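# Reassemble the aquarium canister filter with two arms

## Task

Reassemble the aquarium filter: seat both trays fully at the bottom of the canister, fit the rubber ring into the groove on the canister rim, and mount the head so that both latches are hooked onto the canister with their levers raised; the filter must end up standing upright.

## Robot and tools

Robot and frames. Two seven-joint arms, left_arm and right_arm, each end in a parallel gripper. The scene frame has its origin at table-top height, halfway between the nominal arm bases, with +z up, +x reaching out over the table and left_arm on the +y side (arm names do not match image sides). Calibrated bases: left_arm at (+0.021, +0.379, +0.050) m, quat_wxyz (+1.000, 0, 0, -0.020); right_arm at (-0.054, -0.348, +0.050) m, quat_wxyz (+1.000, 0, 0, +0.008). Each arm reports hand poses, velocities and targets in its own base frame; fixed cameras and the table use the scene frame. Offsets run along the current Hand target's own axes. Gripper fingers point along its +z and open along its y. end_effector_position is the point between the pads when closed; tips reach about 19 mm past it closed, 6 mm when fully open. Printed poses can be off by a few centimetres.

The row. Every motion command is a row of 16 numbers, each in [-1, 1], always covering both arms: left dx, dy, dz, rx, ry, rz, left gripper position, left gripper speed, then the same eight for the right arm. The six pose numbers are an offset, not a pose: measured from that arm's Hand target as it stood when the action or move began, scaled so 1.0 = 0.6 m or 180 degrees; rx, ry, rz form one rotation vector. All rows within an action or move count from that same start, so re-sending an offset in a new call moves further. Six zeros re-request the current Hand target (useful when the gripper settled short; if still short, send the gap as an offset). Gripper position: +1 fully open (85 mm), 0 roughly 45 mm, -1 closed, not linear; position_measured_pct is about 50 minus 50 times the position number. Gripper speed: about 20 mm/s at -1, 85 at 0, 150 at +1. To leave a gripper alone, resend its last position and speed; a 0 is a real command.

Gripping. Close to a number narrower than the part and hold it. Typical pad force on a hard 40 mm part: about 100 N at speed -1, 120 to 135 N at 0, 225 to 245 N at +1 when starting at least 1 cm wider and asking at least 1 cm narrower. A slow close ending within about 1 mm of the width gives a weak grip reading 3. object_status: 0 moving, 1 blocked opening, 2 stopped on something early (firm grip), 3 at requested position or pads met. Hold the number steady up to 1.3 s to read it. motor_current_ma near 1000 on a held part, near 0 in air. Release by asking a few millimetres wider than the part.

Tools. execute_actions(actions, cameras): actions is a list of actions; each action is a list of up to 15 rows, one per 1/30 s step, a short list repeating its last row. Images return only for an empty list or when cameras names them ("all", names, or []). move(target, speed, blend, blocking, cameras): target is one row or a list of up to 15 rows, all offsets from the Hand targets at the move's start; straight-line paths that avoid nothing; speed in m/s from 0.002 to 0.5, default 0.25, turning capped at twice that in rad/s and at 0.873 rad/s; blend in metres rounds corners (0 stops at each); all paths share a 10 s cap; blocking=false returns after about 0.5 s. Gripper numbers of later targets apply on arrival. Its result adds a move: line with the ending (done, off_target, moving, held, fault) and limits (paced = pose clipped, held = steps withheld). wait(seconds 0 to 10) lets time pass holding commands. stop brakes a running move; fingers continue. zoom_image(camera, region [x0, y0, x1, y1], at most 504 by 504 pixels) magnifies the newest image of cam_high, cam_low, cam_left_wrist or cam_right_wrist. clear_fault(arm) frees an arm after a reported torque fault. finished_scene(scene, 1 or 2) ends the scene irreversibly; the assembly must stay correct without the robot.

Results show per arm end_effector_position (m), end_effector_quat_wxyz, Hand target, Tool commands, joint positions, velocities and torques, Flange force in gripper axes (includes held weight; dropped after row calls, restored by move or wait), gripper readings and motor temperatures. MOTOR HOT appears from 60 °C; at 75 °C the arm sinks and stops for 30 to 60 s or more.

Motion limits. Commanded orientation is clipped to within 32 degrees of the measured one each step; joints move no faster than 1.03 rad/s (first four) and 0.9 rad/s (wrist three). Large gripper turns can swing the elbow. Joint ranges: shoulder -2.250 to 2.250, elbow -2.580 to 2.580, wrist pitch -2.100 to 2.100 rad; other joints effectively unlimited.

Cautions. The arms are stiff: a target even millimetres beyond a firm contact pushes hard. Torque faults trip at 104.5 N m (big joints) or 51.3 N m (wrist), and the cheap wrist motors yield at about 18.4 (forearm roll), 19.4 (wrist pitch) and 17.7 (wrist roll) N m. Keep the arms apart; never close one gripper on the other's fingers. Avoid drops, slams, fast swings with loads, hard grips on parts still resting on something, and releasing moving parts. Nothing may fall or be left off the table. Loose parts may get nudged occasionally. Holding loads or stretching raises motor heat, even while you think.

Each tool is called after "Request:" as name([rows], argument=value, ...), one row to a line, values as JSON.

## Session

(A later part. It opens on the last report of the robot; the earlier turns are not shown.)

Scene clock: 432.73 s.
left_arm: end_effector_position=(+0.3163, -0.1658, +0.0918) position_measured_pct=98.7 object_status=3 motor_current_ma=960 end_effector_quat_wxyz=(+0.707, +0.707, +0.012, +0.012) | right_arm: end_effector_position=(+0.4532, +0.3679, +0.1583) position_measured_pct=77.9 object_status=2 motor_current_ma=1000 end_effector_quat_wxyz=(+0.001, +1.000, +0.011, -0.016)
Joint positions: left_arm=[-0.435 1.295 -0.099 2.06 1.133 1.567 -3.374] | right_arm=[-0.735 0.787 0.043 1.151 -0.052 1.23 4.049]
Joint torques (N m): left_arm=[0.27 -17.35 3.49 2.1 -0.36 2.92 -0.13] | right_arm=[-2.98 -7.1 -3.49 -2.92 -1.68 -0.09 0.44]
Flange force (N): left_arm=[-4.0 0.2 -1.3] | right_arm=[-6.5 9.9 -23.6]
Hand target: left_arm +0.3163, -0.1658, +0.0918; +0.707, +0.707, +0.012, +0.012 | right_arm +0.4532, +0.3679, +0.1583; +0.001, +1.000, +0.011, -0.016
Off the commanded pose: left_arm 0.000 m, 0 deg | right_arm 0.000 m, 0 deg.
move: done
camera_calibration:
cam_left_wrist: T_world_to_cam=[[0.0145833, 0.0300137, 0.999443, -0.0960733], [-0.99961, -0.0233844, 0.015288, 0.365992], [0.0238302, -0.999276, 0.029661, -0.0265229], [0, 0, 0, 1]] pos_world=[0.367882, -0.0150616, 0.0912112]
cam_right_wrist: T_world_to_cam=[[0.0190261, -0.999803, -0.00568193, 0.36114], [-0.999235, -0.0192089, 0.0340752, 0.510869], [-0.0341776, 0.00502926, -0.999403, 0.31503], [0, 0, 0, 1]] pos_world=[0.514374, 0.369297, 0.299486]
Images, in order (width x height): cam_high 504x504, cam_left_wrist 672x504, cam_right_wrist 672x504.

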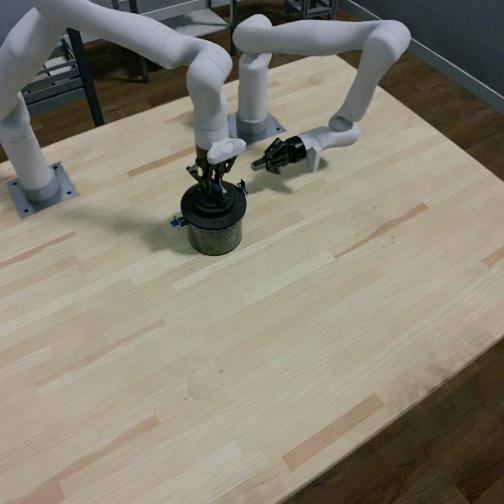

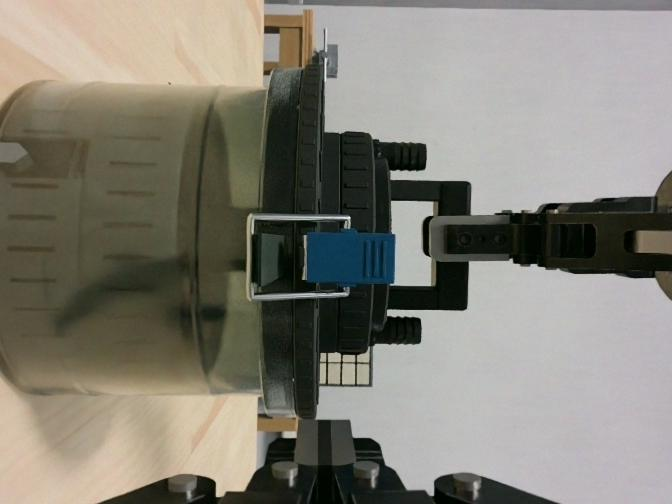

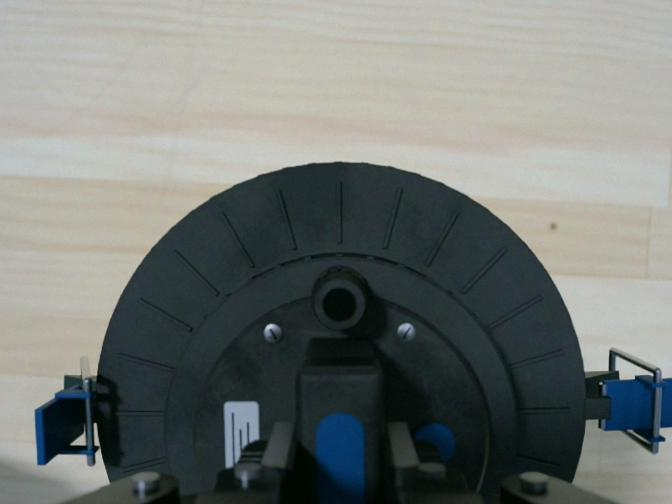

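Request:
move([
  [0,0,0,0,0,0,-1,-1,0,0,-0.0025,0,0,0,-0.8,-1],
  [0,0,0,0,0,0,-1,-1,0,0,-0.0025,0,0,0,-0.3,-1],
  [0,0,0,0,0,0,-1,-1,0,0,-0.2,0,0,0,-0.3,-1],
], speed=[0.02,0.02,0.1], cameras=["cam_right_wrist","cam_left_wrist"])

Scene clock: 437.67 s.
left_arm: end_effector_position=(+0.3163, -0.1658, +0.0917) position_measured_pct=98.7 object_status=3 motor_current_ma=960 end_effector_quat_wxyz=(+0.707, +0.707, +0.012, +0.012) | right_arm: end_effector_position=(+0.4570, +0.3682, +0.2782) position_measured_pct=64.9 object_status=3 motor_current_ma=0 end_effector_quat_wxyz=(+0.001, +1.000, +0.011, -0.016)
Joint positions: left_arm=[-0.435 1.295 -0.099 2.06 1.133 1.567 -3.374] | right_arm=[-0.733 0.73 0.055 0.872 -0.055 1.567 4.045]
Joint torques (N m): left_arm=[-0.07 -17.28 3.39 2.37 -0.42 2.98 -0.28] | right_arm=[-0.43 -21.87 -0.76 -9.98 -0.43 -0.07 0.4]
Flange force (N): left_arm=[-2.5 0.0 -0.9] | right_arm=[-5.9 4.6 2.4]
Hand target: left_arm +0.3163, -0.1658, +0.0917; +0.707, +0.707, +0.012, +0.012 | right_arm +0.4570, +0.3682, +0.2783; +0.001, +1.000, +0.011, -0.016
Off the commanded pose: left_arm 0.000 m, 0 deg | right_arm 0.000 m, 0 deg.
move: done
camera_calibration:
cam_left_wrist: T_world_to_cam=[[0.0145811, 0.0300137, 0.999443, -0.0959725], [-0.99961, -0.0233845, 0.0152858, 0.365993], [0.0238302, -0.999276, 0.029661, -0.0265199], [0, 0, 0, 1]] pos_world=[0.367882, -0.0150616, 0.0911112]
cam_right_wrist: T_world_to_cam=[[0.0190216, -0.999802, -0.0057818, 0.362092], [-0.999235, -0.0192078, 0.0340733, 0.510683], [-0.0341776, 0.00512925, -0.999403, 0.435053], [0, 0, 0, 1]] pos_world=[0.518274, 0.369598, 0.419486]
Images, in order (width x height): cam_left_wrist 672x504, cam_right_wrist 672x504.

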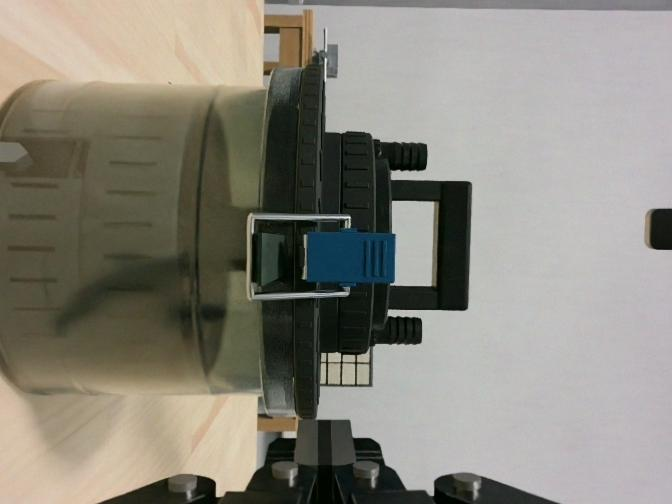

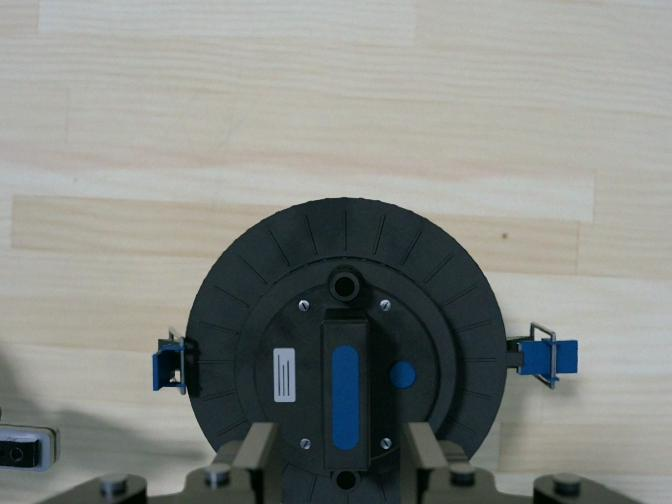

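Request:
move(target=[0,0,0,0,0,0,-1,-1,-0.006,0.413,0.063,0.5,0.0135,-0.0025,-1,-1], speed=0.2, cameras=["cam_right_wrist","cam_high"])

Scene clock: 443.17 s.
left_arm: end_effector_position=(+0.3163, -0.1658, +0.0917) position_measured_pct=98.7 object_status=3 motor_current_ma=960 end_effector_quat_wxyz=(+0.707, +0.707, +0.012, +0.012) | right_arm: end_effector_position=(+0.4578, +0.1203, +0.2410) position_measured_pct=98.7 object_status=3 motor_current_ma=1000 end_effector_quat_wxyz=(+0.706, -0.708, +0.000, +0.000)
Joint positions: left_arm=[-0.435 1.295 -0.099 2.06 1.133 1.567 -3.374] | right_arm=[0.588 1.013 -0.39 1.667 -1.084 1.48 5.701]
Joint torques (N m): left_arm=[0.04 -17.31 3.42 2.37 -0.5 2.98 -0.27] | right_arm=[-0.45 -18.42 -6.07 -4.6 -1.98 2.27 0.47]
Flange force (N): left_arm=[-2.6 -0.1 -0.9] | right_arm=[-5.8 -3.0 -0.4]
Hand target: left_arm +0.3163, -0.1658, +0.0917; +0.707, +0.707, +0.012, +0.012 | right_arm +0.4578, +0.1203, +0.2410; +0.706, -0.708, +0.000, +0.000
Off the commanded pose: left_arm 0.000 m, 0 deg | right_arm 0.000 m, 0 deg.
move: done
camera_calibration:
cam_right_wrist: T_world_to_cam=[[-0.00331208, 0.00556867, -0.999979, 0.242912], [-0.999991, -0.00247477, 0.00329834, 0.513739], [-0.00245635, 0.999981, 0.00557682, 0.0226225], [0, 0, 0, 1]] pos_world=[0.514595, -0.0227034, 0.241086]
Images, in order (width x height): cam_high 504x504, cam_right_wrist 672x504.

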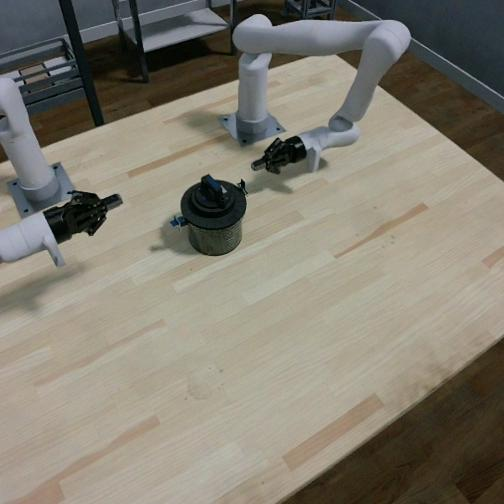

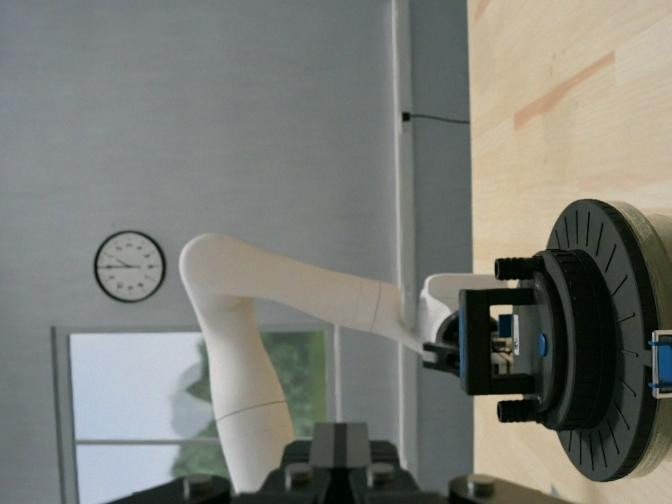

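Request:
move([
  [0,0,0,0,0,0,-1,-1,0.018,0.272,0.0,0,0,0,-1,-1],
  [0,0,0,0,0,0,-1,-1,0.018,0.272,0.115,0,0,0,-1,-1],
], speed=0.15, blend=[0.02,0], cameras=["cam_right_wrist","cam_high","cam_low"])

Request:
zoom_image(camera="cam_low", region=[70, 220, 190, 320])

Request:
zoom_image(camera="cam_high", region=[130, 180, 220, 270])

Scene clock: 446.10 s.
left_arm: end_effector_position=(+0.3163, -0.1658, +0.0917) position_measured_pct=98.7 object_status=3 motor_current_ma=960 end_effector_quat_wxyz=(+0.707, +0.707, +0.012, +0.012) | right_arm: end_effector_position=(+0.4686, +0.1890, +0.0777) position_measured_pct=98.7 object_status=3 motor_current_ma=1000 end_effector_quat_wxyz=(+0.706, -0.708, +0.000, +0.000)
Joint positions: left_arm=[-0.435 1.295 -0.099 2.06 1.133 1.567 -3.374] | right_arm=[0.455 1.374 -0.391 1.556 -1.103 1.31 5.92]
Joint torques (N m): left_arm=[0.05 -17.48 3.37 2.37 -0.43 2.97 -0.21] | right_arm=[-0.48 -19.72 -7.25 -2.63 -1.67 2.55 0.49]
Flange force (N): left_arm=[-2.9 -0.6 -0.9] | right_arm=[-5.5 -4.1 -2.3]
Hand target: left_arm +0.3163, -0.1658, +0.0917; +0.707, +0.707, +0.012, +0.012 | right_arm +0.4686, +0.1890, +0.0777; +0.706, -0.708, +0.000, +0.000
Off the commanded pose: left_arm 0.000 m, 0 deg | right_arm 0.000 m, 0 deg.
move: done
camera_calibration:
cam_right_wrist: T_world_to_cam=[[-0.00331479, 0.00576863, -0.999978, 0.0791613], [-0.999991, -0.00247543, 0.00330056, 0.525148], [-0.00245633, 0.99998, 0.00577679, -0.0450541], [0, 0, 0, 1]] pos_world=[0.525295, 0.0458965, 0.0776865]
Images, in order (width x height): cam_high 504x504, cam_low 504x504, cam_right_wrist 672x504.

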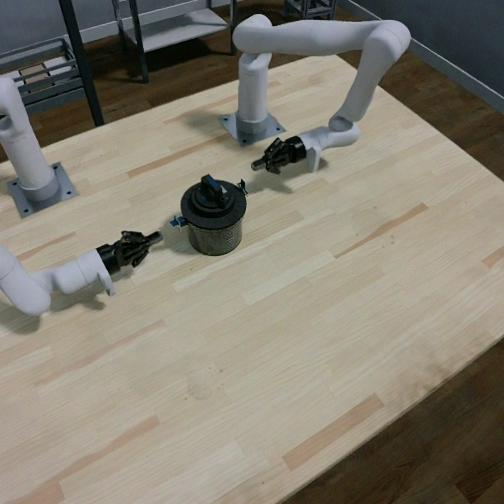

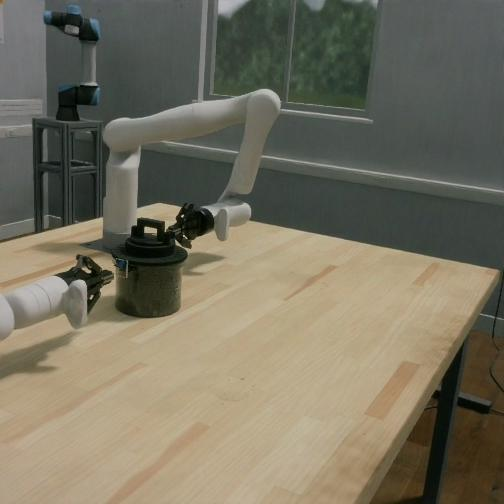

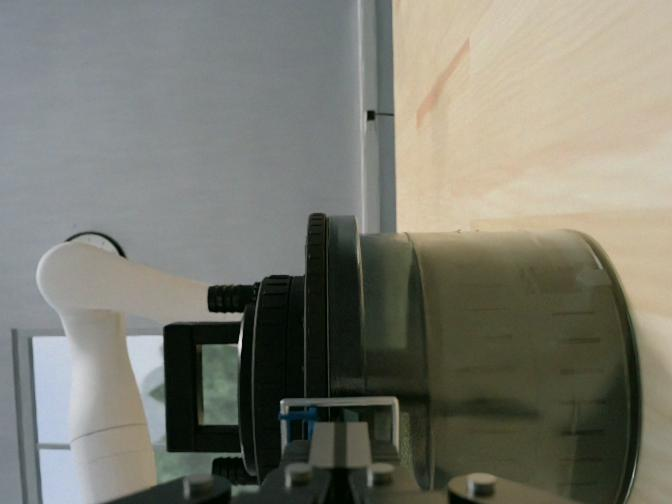

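Scaled by 4.200.

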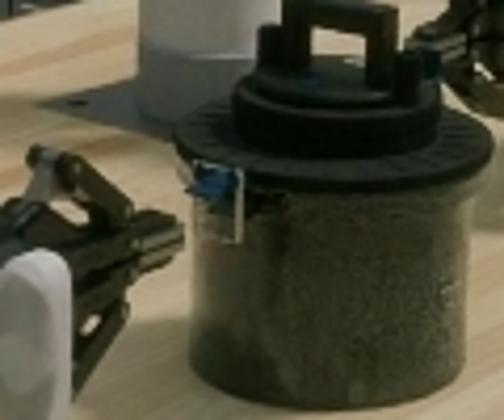

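Scaled by 5.600.

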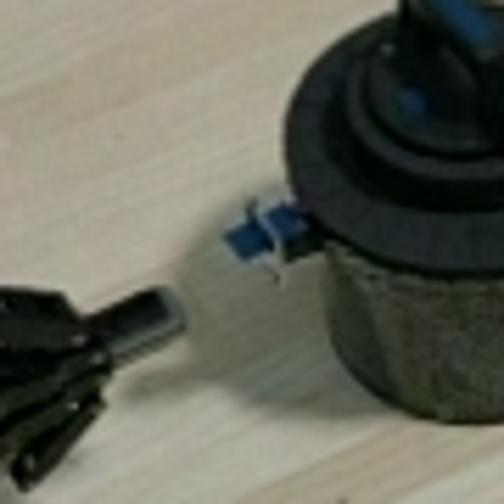

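Request:
move([
  [0,0,0,0,0,0,-1,-1,-0.015,0.0083,0.0,0,0,0,-1,-1],
  [0,0,0,0,0,0,-1,-1,-0.015,0.0083,0.05,0,0,0,-1,-1],
], speed=0.08, blend=[0.005,0], cameras=["cam_right_wrist","cam_high","cam_low"])

Request:
zoom_image(camera="cam_low", region=[70, 220, 190, 320])

Request:
zoom_image(camera="cam_high", region=[150, 190, 210, 250])

Request:
zoom_image(camera="cam_right_wrist", region=[210, 320, 450, 500])

Scene clock: 448.33 s.
left_arm: end_effector_position=(+0.3163, -0.1658, +0.0917) position_measured_pct=98.7 object_status=3 motor_current_ma=960 end_effector_quat_wxyz=(+0.707, +0.707, +0.012, +0.012) | right_arm: end_effector_position=(+0.4595, +0.2190, +0.0727) position_measured_pct=98.7 object_status=3 motor_current_ma=1000 end_effector_quat_wxyz=(+0.706, -0.708, +0.000, +0.000)
Joint positions: left_arm=[-0.435 1.295 -0.099 2.06 1.133 1.567 -3.374] | right_arm=[0.422 1.385 -0.418 1.603 -1.144 1.25 5.971]
Joint torques (N m): left_arm=[0.02 -17.25 3.53 2.32 -0.45 2.94 -0.29] | right_arm=[-0.35 -19.27 -7.19 -2.07 -1.2 2.86 0.47]
Flange force (N): left_arm=[-2.7 0.2 -1.1] | right_arm=[-4.7 -4.2 -1.7]
Hand target: left_arm +0.3163, -0.1658, +0.0917; +0.707, +0.707, +0.012, +0.012 | right_arm +0.4596, +0.2190, +0.0727; +0.706, -0.708, +0.000, +0.000
Off the commanded pose: left_arm 0.000 m, 0 deg | right_arm 0.000 m, 0 deg.
move: done
camera_calibration:
cam_right_wrist: T_world_to_cam=[[-0.003314, 0.00566831, -0.999978, 0.0739654], [-0.999991, -0.00257509, 0.00329944, 0.516246], [-0.00255633, 0.999981, 0.00567679, -0.074988], [0, 0, 0, 1]] pos_world=[0.516295, 0.0758966, 0.0726862]
Images, in order (width x height): cam_high 504x504, cam_low 504x504, cam_right_wrist 672x504.

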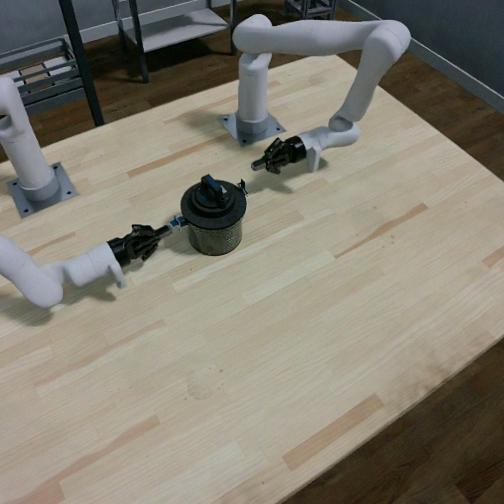

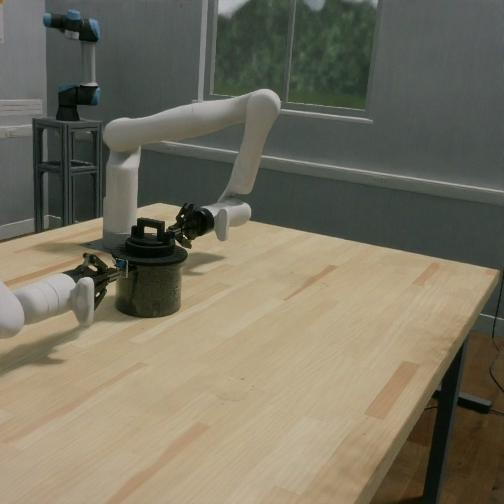

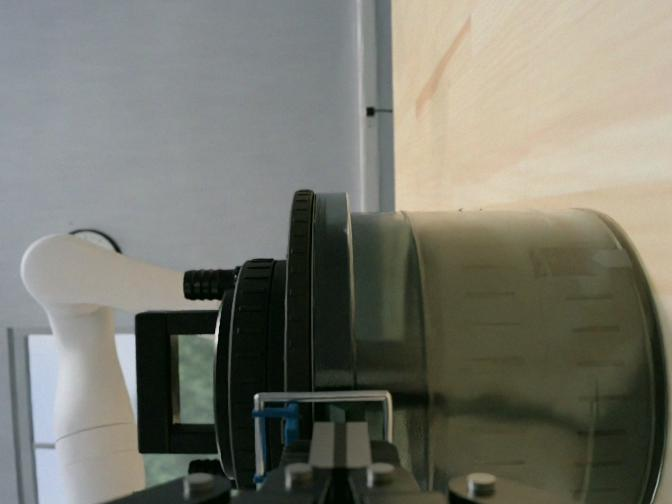

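Scaled by 4.200.

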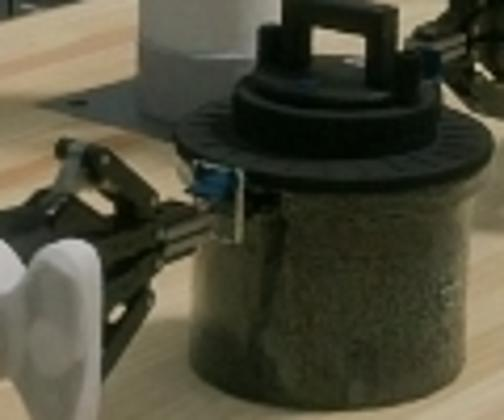

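Scaled by 8.400.

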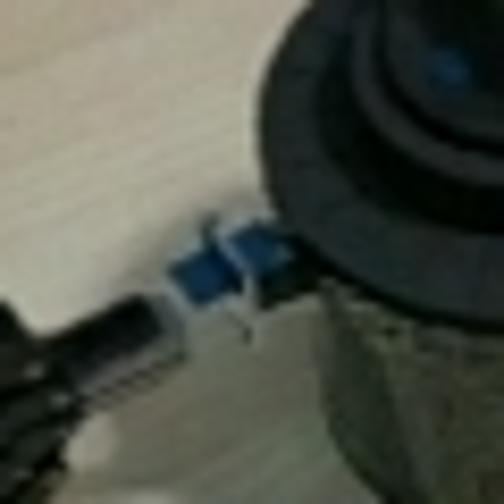

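Scaled by 2.100.

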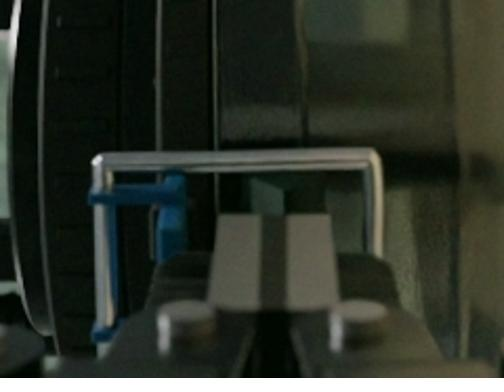

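Request:
move([
  [0,0,0,0,0,0,-1,-1,-0.002,0.0,0.035,0,0,0,-1,-1],
  [0,0,0,0,0,0,-1,-1,-0.002,-0.0133,0.035,0,0,0,-1,-1],
], speed=0.04, cameras=["cam_right_wrist","cam_high","cam_low"])

Request:
zoom_image(camera="cam_low", region=[70, 220, 190, 320])

Request:
zoom_image(camera="cam_high", region=[150, 190, 210, 250])

Request:
zoom_image(camera="cam_right_wrist", region=[210, 320, 450, 500])

Scene clock: 450.37 s.
left_arm: end_effector_position=(+0.3163, -0.1658, +0.0917) position_measured_pct=98.7 object_status=3 motor_current_ma=960 end_effector_quat_wxyz=(+0.707, +0.707, +0.012, +0.012) | right_arm: end_effector_position=(+0.4584, +0.2400, +0.0806) position_measured_pct=98.7 object_status=3 motor_current_ma=1000 end_effector_quat_wxyz=(+0.706, -0.708, +0.000, +0.000)
Joint positions: left_arm=[-0.435 1.295 -0.099 2.06 1.133 1.567 -3.374] | right_arm=[0.396 1.371 -0.443 1.632 -1.179 1.213 5.985]
Joint torques (N m): left_arm=[0.02 -17.26 3.44 2.33 -0.47 2.95 -0.24] | right_arm=[-0.34 -19.68 -8.25 -2.18 -1.39 3.3 0.43]
Flange force (N): left_arm=[-2.8 0.1 -0.9] | right_arm=[-5.1 -2.5 -2.4]
Hand target: left_arm +0.3163, -0.1658, +0.0917; +0.707, +0.707, +0.012, +0.012 | right_arm +0.4584, +0.2400, +0.0806; +0.706, -0.708, +0.000, +0.000
Off the commanded pose: left_arm 0.000 m, 0 deg | right_arm 0.000 m, 0 deg.
move: done
camera_calibration:
cam_right_wrist: T_world_to_cam=[[-0.00331578, 0.00576862, -0.999978, 0.0817332], [-0.999991, -0.00247544, 0.00330154, 0.515065], [-0.00245633, 0.99998, 0.00577678, -0.0961949], [0, 0, 0, 1]] pos_world=[0.515095, 0.0969965, 0.0805865]
Images, in order (width x height): cam_high 504x504, cam_low 504x504, cam_right_wrist 672x504.

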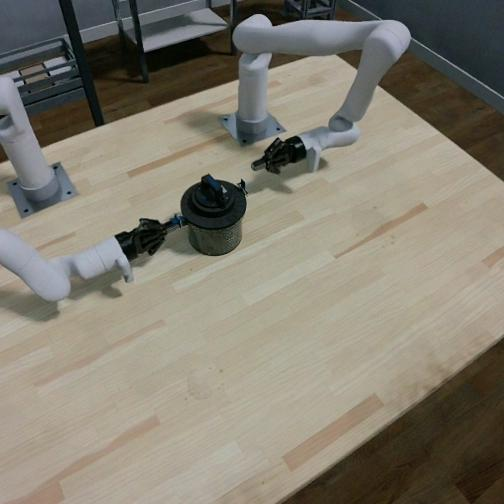

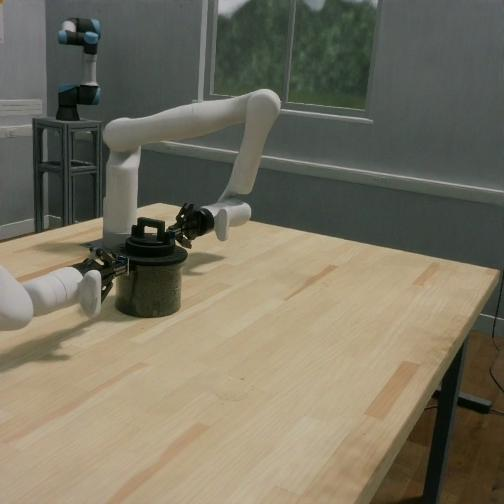

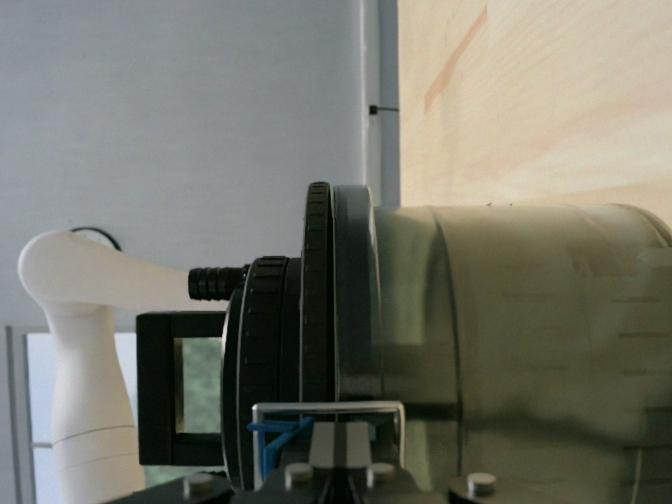

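Scaled by 4.200.

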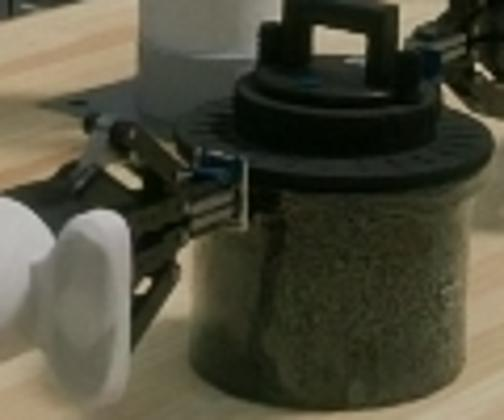

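Scaled by 8.400.

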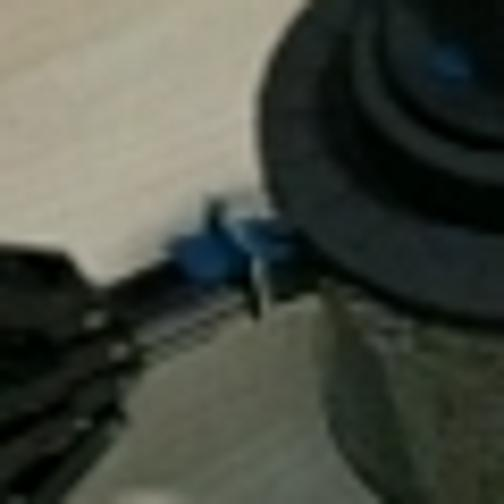

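Scaled by 2.100.

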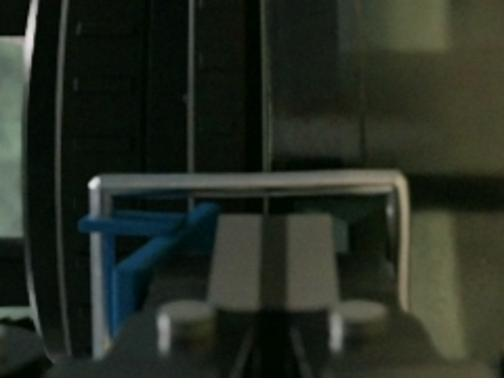

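Request:
move([
  [0,0,0,0,0,0,-1,-1,0,-0.01,0,0,0,0,-1,-1],
  [0,0,0,0,0,0,-1,-1,0,-0.0233,0.005,0,0,0,-1,-1],
  [0,0,0,0,0,0,-1,-1,0,-0.0308,0.0092,0,0,0,-1,-1],
], speed=0.03, blend=[0.002,0.002,0], cameras=["cam_right_wrist","cam_high","cam_low"])

Request:
zoom_image(camera="cam_low", region=[70, 220, 190, 320])

Request:
zoom_image(camera="cam_high", region=[150, 190, 210, 250])

Request:
zoom_image(camera="cam_right_wrist", region=[240, 320, 480, 500])

Scene clock: 452.20 s.
left_arm: end_effector_position=(+0.3163, -0.1658, +0.0917) position_measured_pct=98.7 object_status=3 motor_current_ma=960 end_effector_quat_wxyz=(+0.707, +0.707, +0.012, +0.012) | right_arm: end_effector_position=(+0.4583, +0.2455, +0.0990) position_measured_pct=98.7 object_status=3 motor_current_ma=1000 end_effector_quat_wxyz=(+0.706, -0.708, +0.000, +0.000)
Joint positions: left_arm=[-0.435 1.295 -0.099 2.06 1.133 1.567 -3.374] | right_arm=[0.393 1.331 -0.457 1.662 -1.196 1.203 5.975]
Joint torques (N m): left_arm=[0.04 -17.34 3.43 2.37 -0.41 2.95 -0.33] | right_arm=[-1.29 -20.09 -9.73 -1.89 -1.66 3.72 0.43]
Flange force (N): left_arm=[-2.5 -0.1 -1.2] | right_arm=[-4.0 0.1 -5.0]
Hand target: left_arm +0.3163, -0.1658, +0.0917; +0.707, +0.707, +0.012, +0.012 | right_arm +0.4583, +0.2456, +0.0991; +0.706, -0.708, +0.000, +0.000
Off the commanded pose: left_arm 0.000 m, 0 deg | right_arm 0.000 m, 0 deg.
move: done
camera_calibration:
cam_right_wrist: T_world_to_cam=[[-0.00331441, 0.00566864, -0.999978, 0.10011], [-0.999991, -0.0024751, 0.00330042, 0.515018], [-0.00245634, 0.999981, 0.0056768, -0.101791], [0, 0, 0, 1]] pos_world=[0.515095, 0.102497, 0.0989862]
Images, in order (width x height): cam_high 504x504, cam_low 504x504, cam_right_wrist 672x504.

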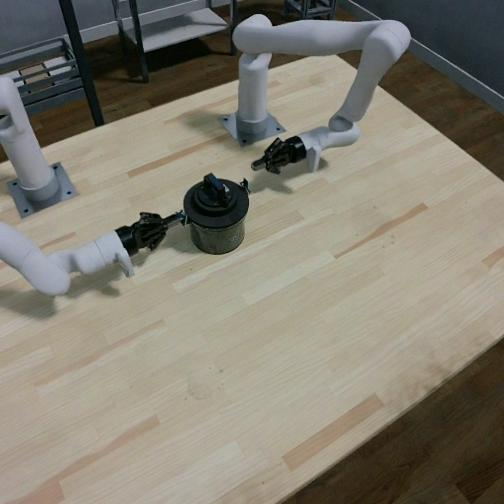

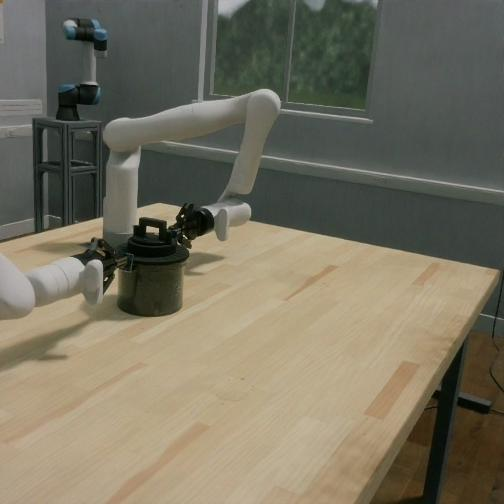

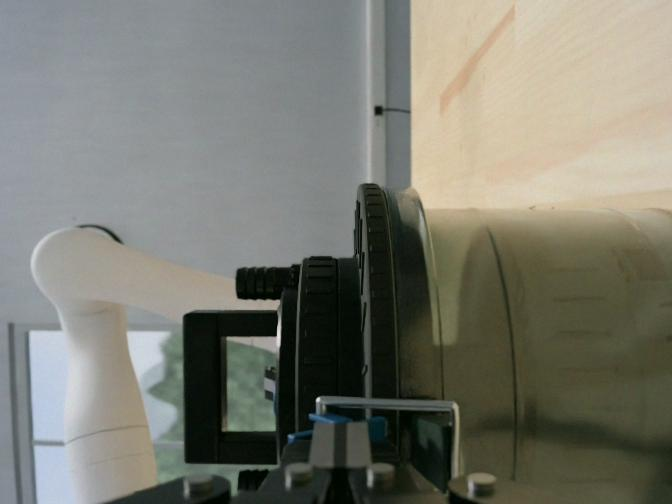

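Scaled by 4.200.

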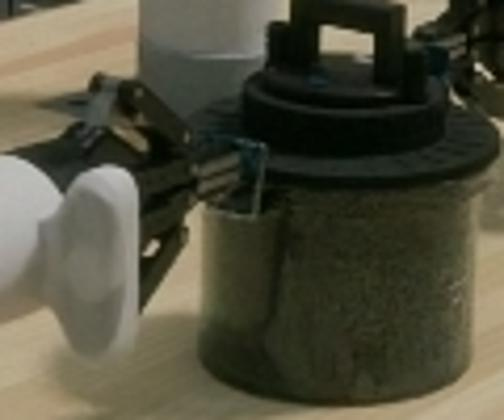

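Scaled by 8.400.

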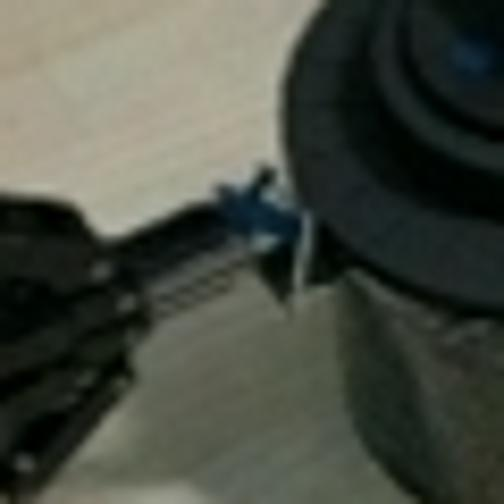

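Scaled by 2.100.

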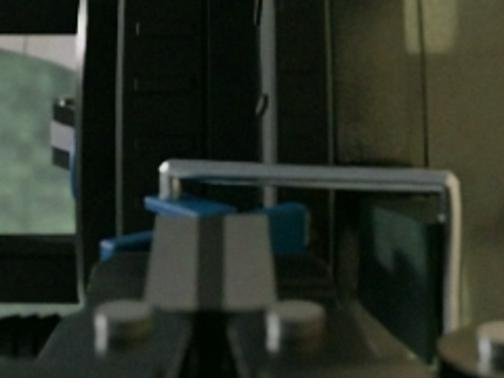

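Request:
move([
  [0.0903,0.02,0,0,0,0,-1,-1,0,0,0,0,0,0,-1,-1],
  [0.0903,0.02,0.083,0,0,0,-1,-1,0,0,0,0,0,0,-1,-1],
], speed=0.08, blend=[0.01,0], cameras=["cam_left_wrist","cam_high"])

Request:
zoom_image(camera="cam_high", region=[170, 150, 280, 260])

Scene clock: 455.27 s.
left_arm: end_effector_position=(+0.3722, -0.2137, +0.1037) position_measured_pct=98.7 object_status=3 motor_current_ma=960 end_effector_quat_wxyz=(+0.707, +0.707, +0.012, +0.012) | right_arm: end_effector_position=(+0.4584, +0.2456, +0.0991) position_measured_pct=98.7 object_status=3 motor_current_ma=1000 end_effector_quat_wxyz=(+0.706, -0.708, +0.000, +0.000)
Joint positions: left_arm=[-0.32 1.25 -0.012 1.974 1.282 1.557 -3.224] | right_arm=[0.393 1.331 -0.457 1.662 -1.196 1.203 5.975]
Joint torques (N m): left_arm=[0.06 -18.45 4.09 0.79 -0.02 3.11 -0.25] | right_arm=[-1.49 -19.85 -9.54 -1.86 -1.49 3.76 0.46]
Flange force (N): left_arm=[-2.4 -0.1 -1.1] | right_arm=[-4.2 -0.6 -4.9]
Hand target: left_arm +0.3722, -0.2138, +0.1037; +0.707, +0.707, +0.012, +0.012 | right_arm +0.4584, +0.2456, +0.0991; +0.706, -0.708, +0.000, +0.000
Off the commanded pose: left_arm 0.000 m, 0 deg | right_arm 0.000 m, 0 deg.
move: done
camera_calibration:
cam_left_wrist: T_world_to_cam=[[0.0145811, 0.0300137, 0.999443, -0.107343], [-0.99961, -0.0233845, 0.0152858, 0.420568], [0.0238302, -0.999276, 0.029661, -0.0760732], [0, 0, 0, 1]] pos_world=[0.423782, -0.0629616, 0.103111]
Images, in order (width x height): cam_high 504x504, cam_left_wrist 672x504.

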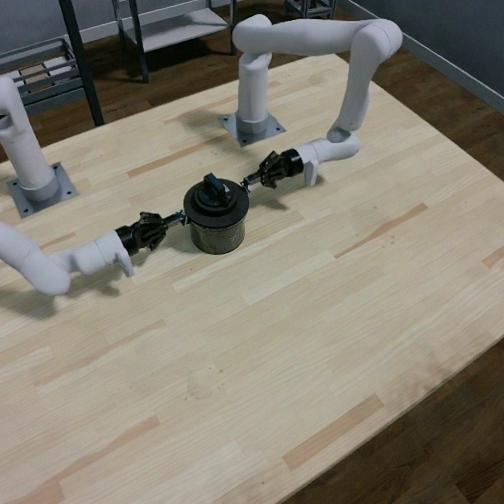

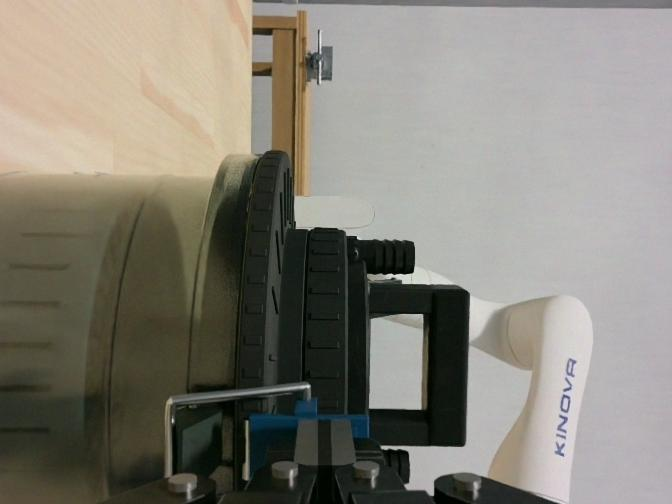

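Scaled by 4.582.

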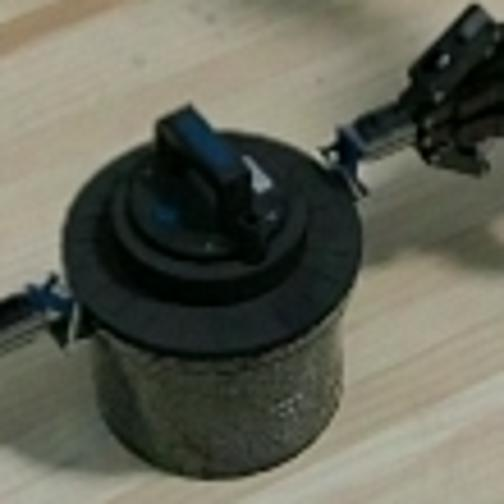

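Request:
move(target=[0,0,0.0058,0,0,0,-1,-1,0,0,0,0,0,0,-1,-1], speed=0.02, cameras=[])

Scene clock: 456.27 s.
left_arm: end_effector_position=(+0.3723, -0.2172, +0.1037) position_measured_pct=98.7 object_status=3 motor_current_ma=960 end_effector_quat_wxyz=(+0.707, +0.707, +0.012, +0.012) | right_arm: end_effector_position=(+0.4584, +0.2456, +0.0991) position_measured_pct=98.7 object_status=3 motor_current_ma=1000 end_effector_quat_wxyz=(+0.706, -0.708, +0.000, +0.000)
Joint positions: left_arm=[-0.314 1.25 -0.008 1.976 1.289 1.553 -3.225] | right_arm=[0.393 1.331 -0.457 1.662 -1.196 1.203 5.975]
Joint torques (N m): left_arm=[4.01 -17.3 7.05 1.71 0.12 2.61 -0.21] | right_arm=[-4.4 -19.31 -11.28 -1.33 -1.56 3.59 0.43]
Flange force (N): left_arm=[-2.3 1.6 -12.7] | right_arm=[-4.7 -1.0 -11.5]
Hand target: left_arm +0.3723, -0.2173, +0.1037; +0.707, +0.707, +0.012, +0.012 | right_arm +0.4584, +0.2456, +0.0991; +0.706, -0.708, +0.000, +0.000
Off the commanded pose: left_arm 0.000 m, 0 deg | right_arm 0.000 m, 0 deg.
move: done
No camera images: "cameras" was empty.

Request:
move(target=[0,0,0,0,0,0,-1,-1,0,-0.0075,0.004,0,0,0,-1,-1], speed=0.02, cameras=["cam_right_wrist","cam_high","cam_low"])

Request:
zoom_image(camera="cam_low", region=[70, 220, 190, 320])

Request:
zoom_image(camera="cam_high", region=[150, 190, 210, 250])

Request:
zoom_image(camera="cam_right_wrist", region=[260, 320, 500, 500])

Scene clock: 457.53 s.
left_arm: end_effector_position=(+0.3723, -0.2173, +0.1037) position_measured_pct=98.7 object_status=3 motor_current_ma=960 end_effector_quat_wxyz=(+0.707, +0.707, +0.012, +0.012) | right_arm: end_effector_position=(+0.4584, +0.2479, +0.1035) position_measured_pct=98.7 object_status=3 motor_current_ma=1000 end_effector_quat_wxyz=(+0.706, -0.708, +0.000, +0.000)
Joint positions: left_arm=[-0.314 1.25 -0.008 1.976 1.289 1.553 -3.225] | right_arm=[0.39 1.321 -0.461 1.669 -1.202 1.199 5.973]
Joint torques (N m): left_arm=[5.81 -17.9 9.05 2.28 -0.03 3.18 -0.25] | right_arm=[-7.19 -20.07 -14.81 -1.21 -1.99 5.04 0.42]
Flange force (N): left_arm=[-2.4 -0.9 -17.5] | right_arm=[-6.8 2.2 -17.3]
Hand target: left_arm +0.3723, -0.2173, +0.1037; +0.707, +0.707, +0.012, +0.012 | right_arm +0.4584, +0.2480, +0.1036; +0.706, -0.708, +0.000, +0.000
Off the commanded pose: left_arm 0.000 m, 0 deg | right_arm 0.000 m, 0 deg.
move: done
camera_calibration:
cam_right_wrist: T_world_to_cam=[[-0.00331344, 0.00566865, -0.999978, 0.104596], [-0.999991, -0.0024751, 0.00329945, 0.515009], [-0.00245634, 0.999981, 0.00567681, -0.104217], [0, 0, 0, 1]] pos_world=[0.515095, 0.104897, 0.103486]
Images, in order (width x height): cam_high 504x504, cam_low 504x504, cam_right_wrist 672x504.

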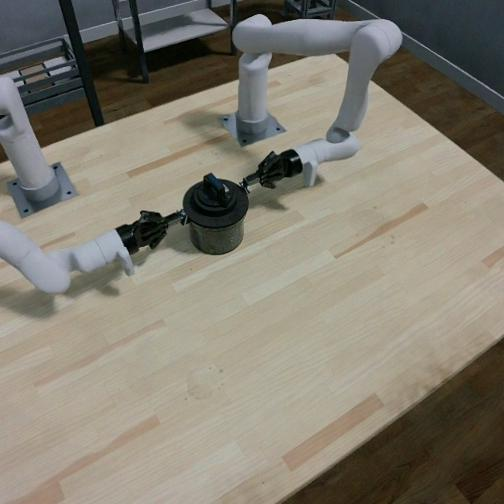

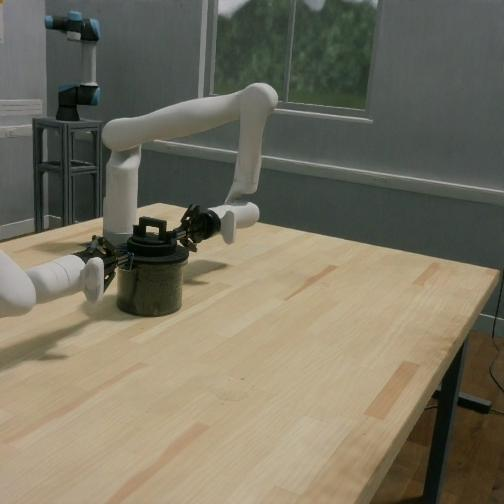

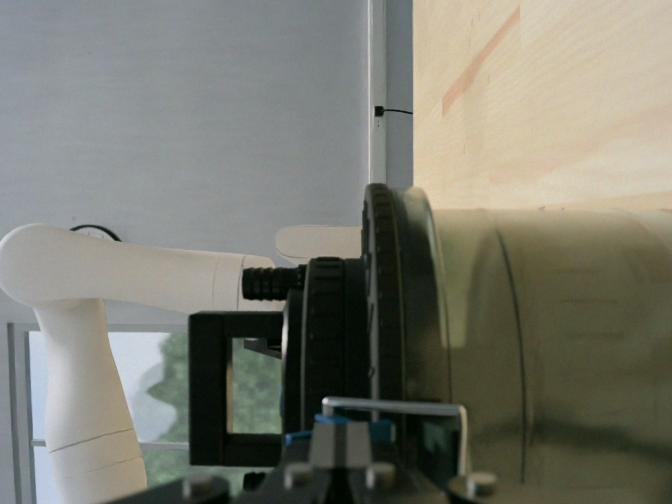

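Scaled by 4.200.

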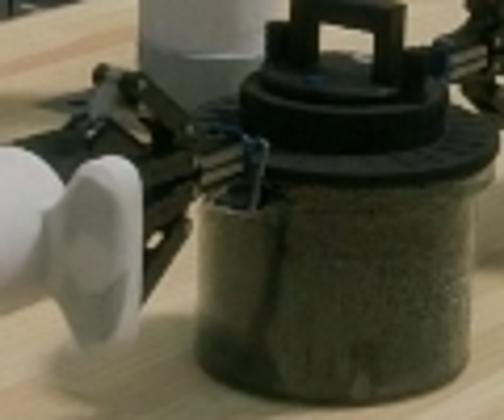

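Scaled by 8.400.

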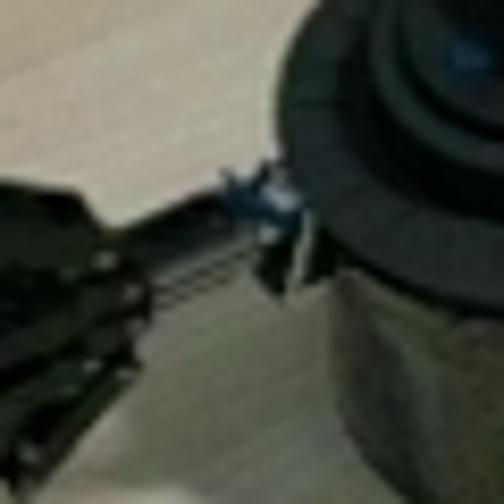

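Scaled by 2.100.

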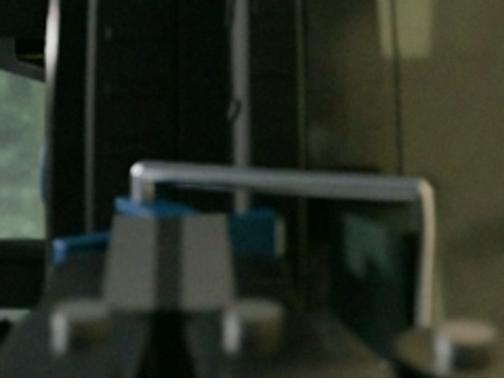

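Request:
move(target=[0,0,0,0,0,0,-1,-1,0,-0.006,0.0067,0,0,0,-1,-1], speed=0.02, cameras=["cam_right_wrist","cam_high","cam_low"])

Request:
zoom_image(camera="cam_low", region=[70, 220, 190, 320])

Request:
zoom_image(camera="cam_high", region=[150, 190, 210, 250])

Request:
zoom_image(camera="cam_right_wrist", region=[260, 320, 500, 500])

Scene clock: 458.83 s.
left_arm: end_effector_position=(+0.3723, -0.2172, +0.1037) position_measured_pct=98.7 object_status=3 motor_current_ma=960 end_effector_quat_wxyz=(+0.707, +0.707, +0.012, +0.012) | right_arm: end_effector_position=(+0.4583, +0.2520, +0.1071) position_measured_pct=98.7 object_status=3 motor_current_ma=1000 end_effector_quat_wxyz=(+0.706, -0.708, +0.000, +0.000)
Joint positions: left_arm=[-0.314 1.25 -0.008 1.976 1.289 1.553 -3.225] | right_arm=[0.386 1.314 -0.467 1.676 -1.21 1.192 5.973]
Joint torques (N m): left_arm=[7.58 -17.85 10.84 2.79 0 3.52 -0.35] | right_arm=[-9.31 -19.98 -16.21 -0.36 -2.19 4.9 0.42]
Flange force (N): left_arm=[-2.2 -1.5 -22.6] | right_arm=[-4.8 3.5 -22.8]
Hand target: left_arm +0.3723, -0.2172, +0.1037; +0.707, +0.707, +0.012, +0.012 | right_arm +0.4583, +0.2520, +0.1072; +0.706, -0.708, +0.000, +0.000
Off the commanded pose: left_arm 0.000 m, 0 deg | right_arm 0.000 m, 0 deg.
move: done
camera_calibration:
cam_right_wrist: T_world_to_cam=[[-0.00331441, 0.00566864, -0.999978, 0.108174], [-0.999991, -0.0024751, 0.00330042, 0.515007], [-0.00245634, 0.999981, 0.0056768, -0.108237], [0, 0, 0, 1]] pos_world=[0.515095, 0.108897, 0.107086]
Images, in order (width x height): cam_high 504x504, cam_low 504x504, cam_right_wrist 672x504.

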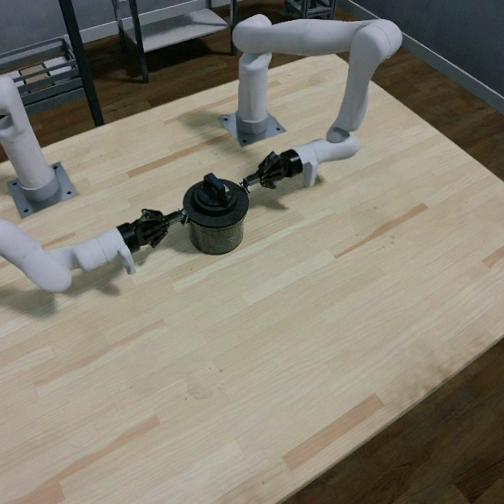

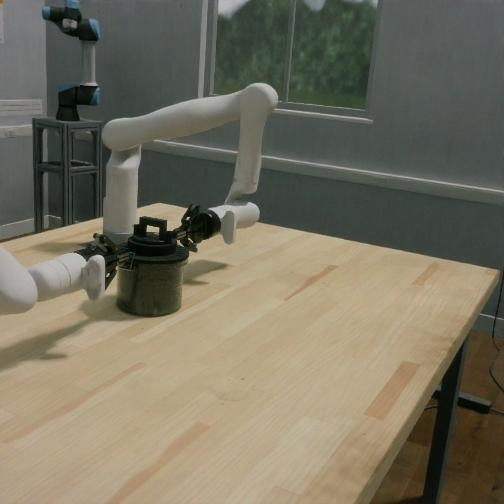

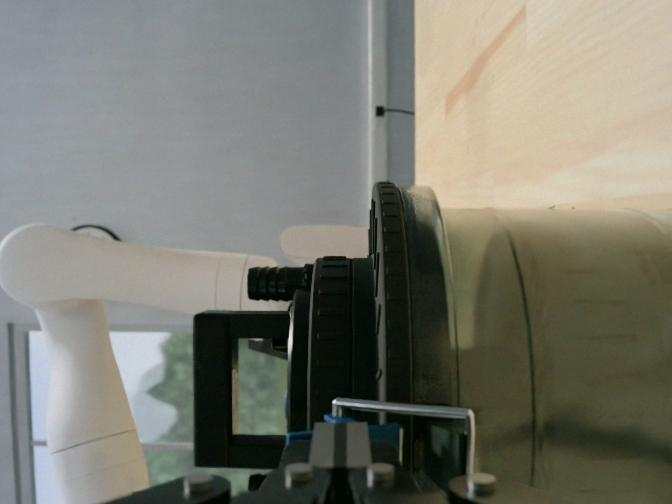

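Scaled by 4.200.

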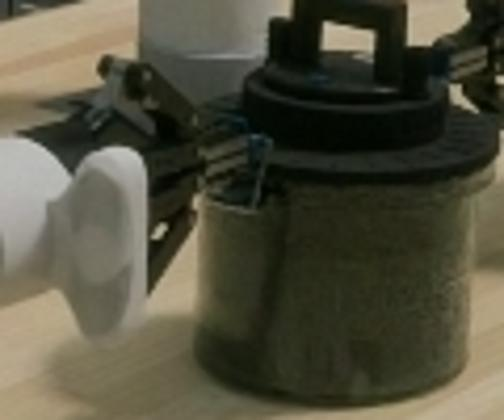

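Scaled by 8.400.

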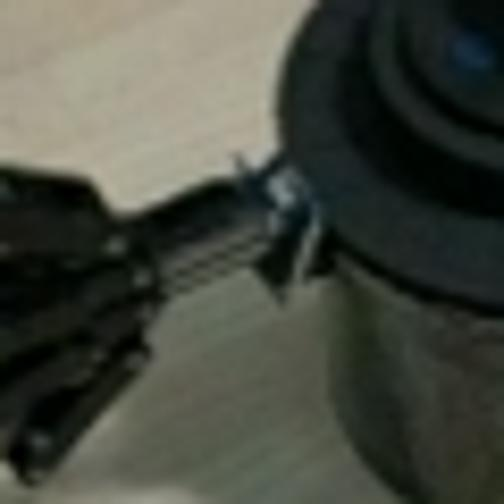

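Scaled by 2.100.

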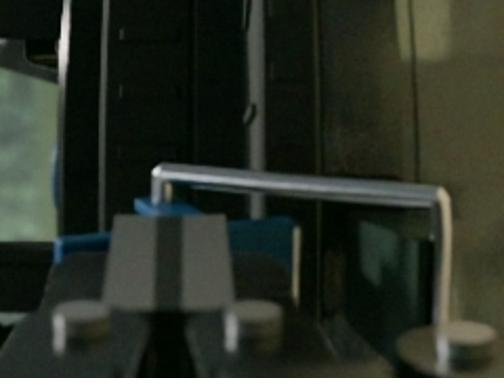

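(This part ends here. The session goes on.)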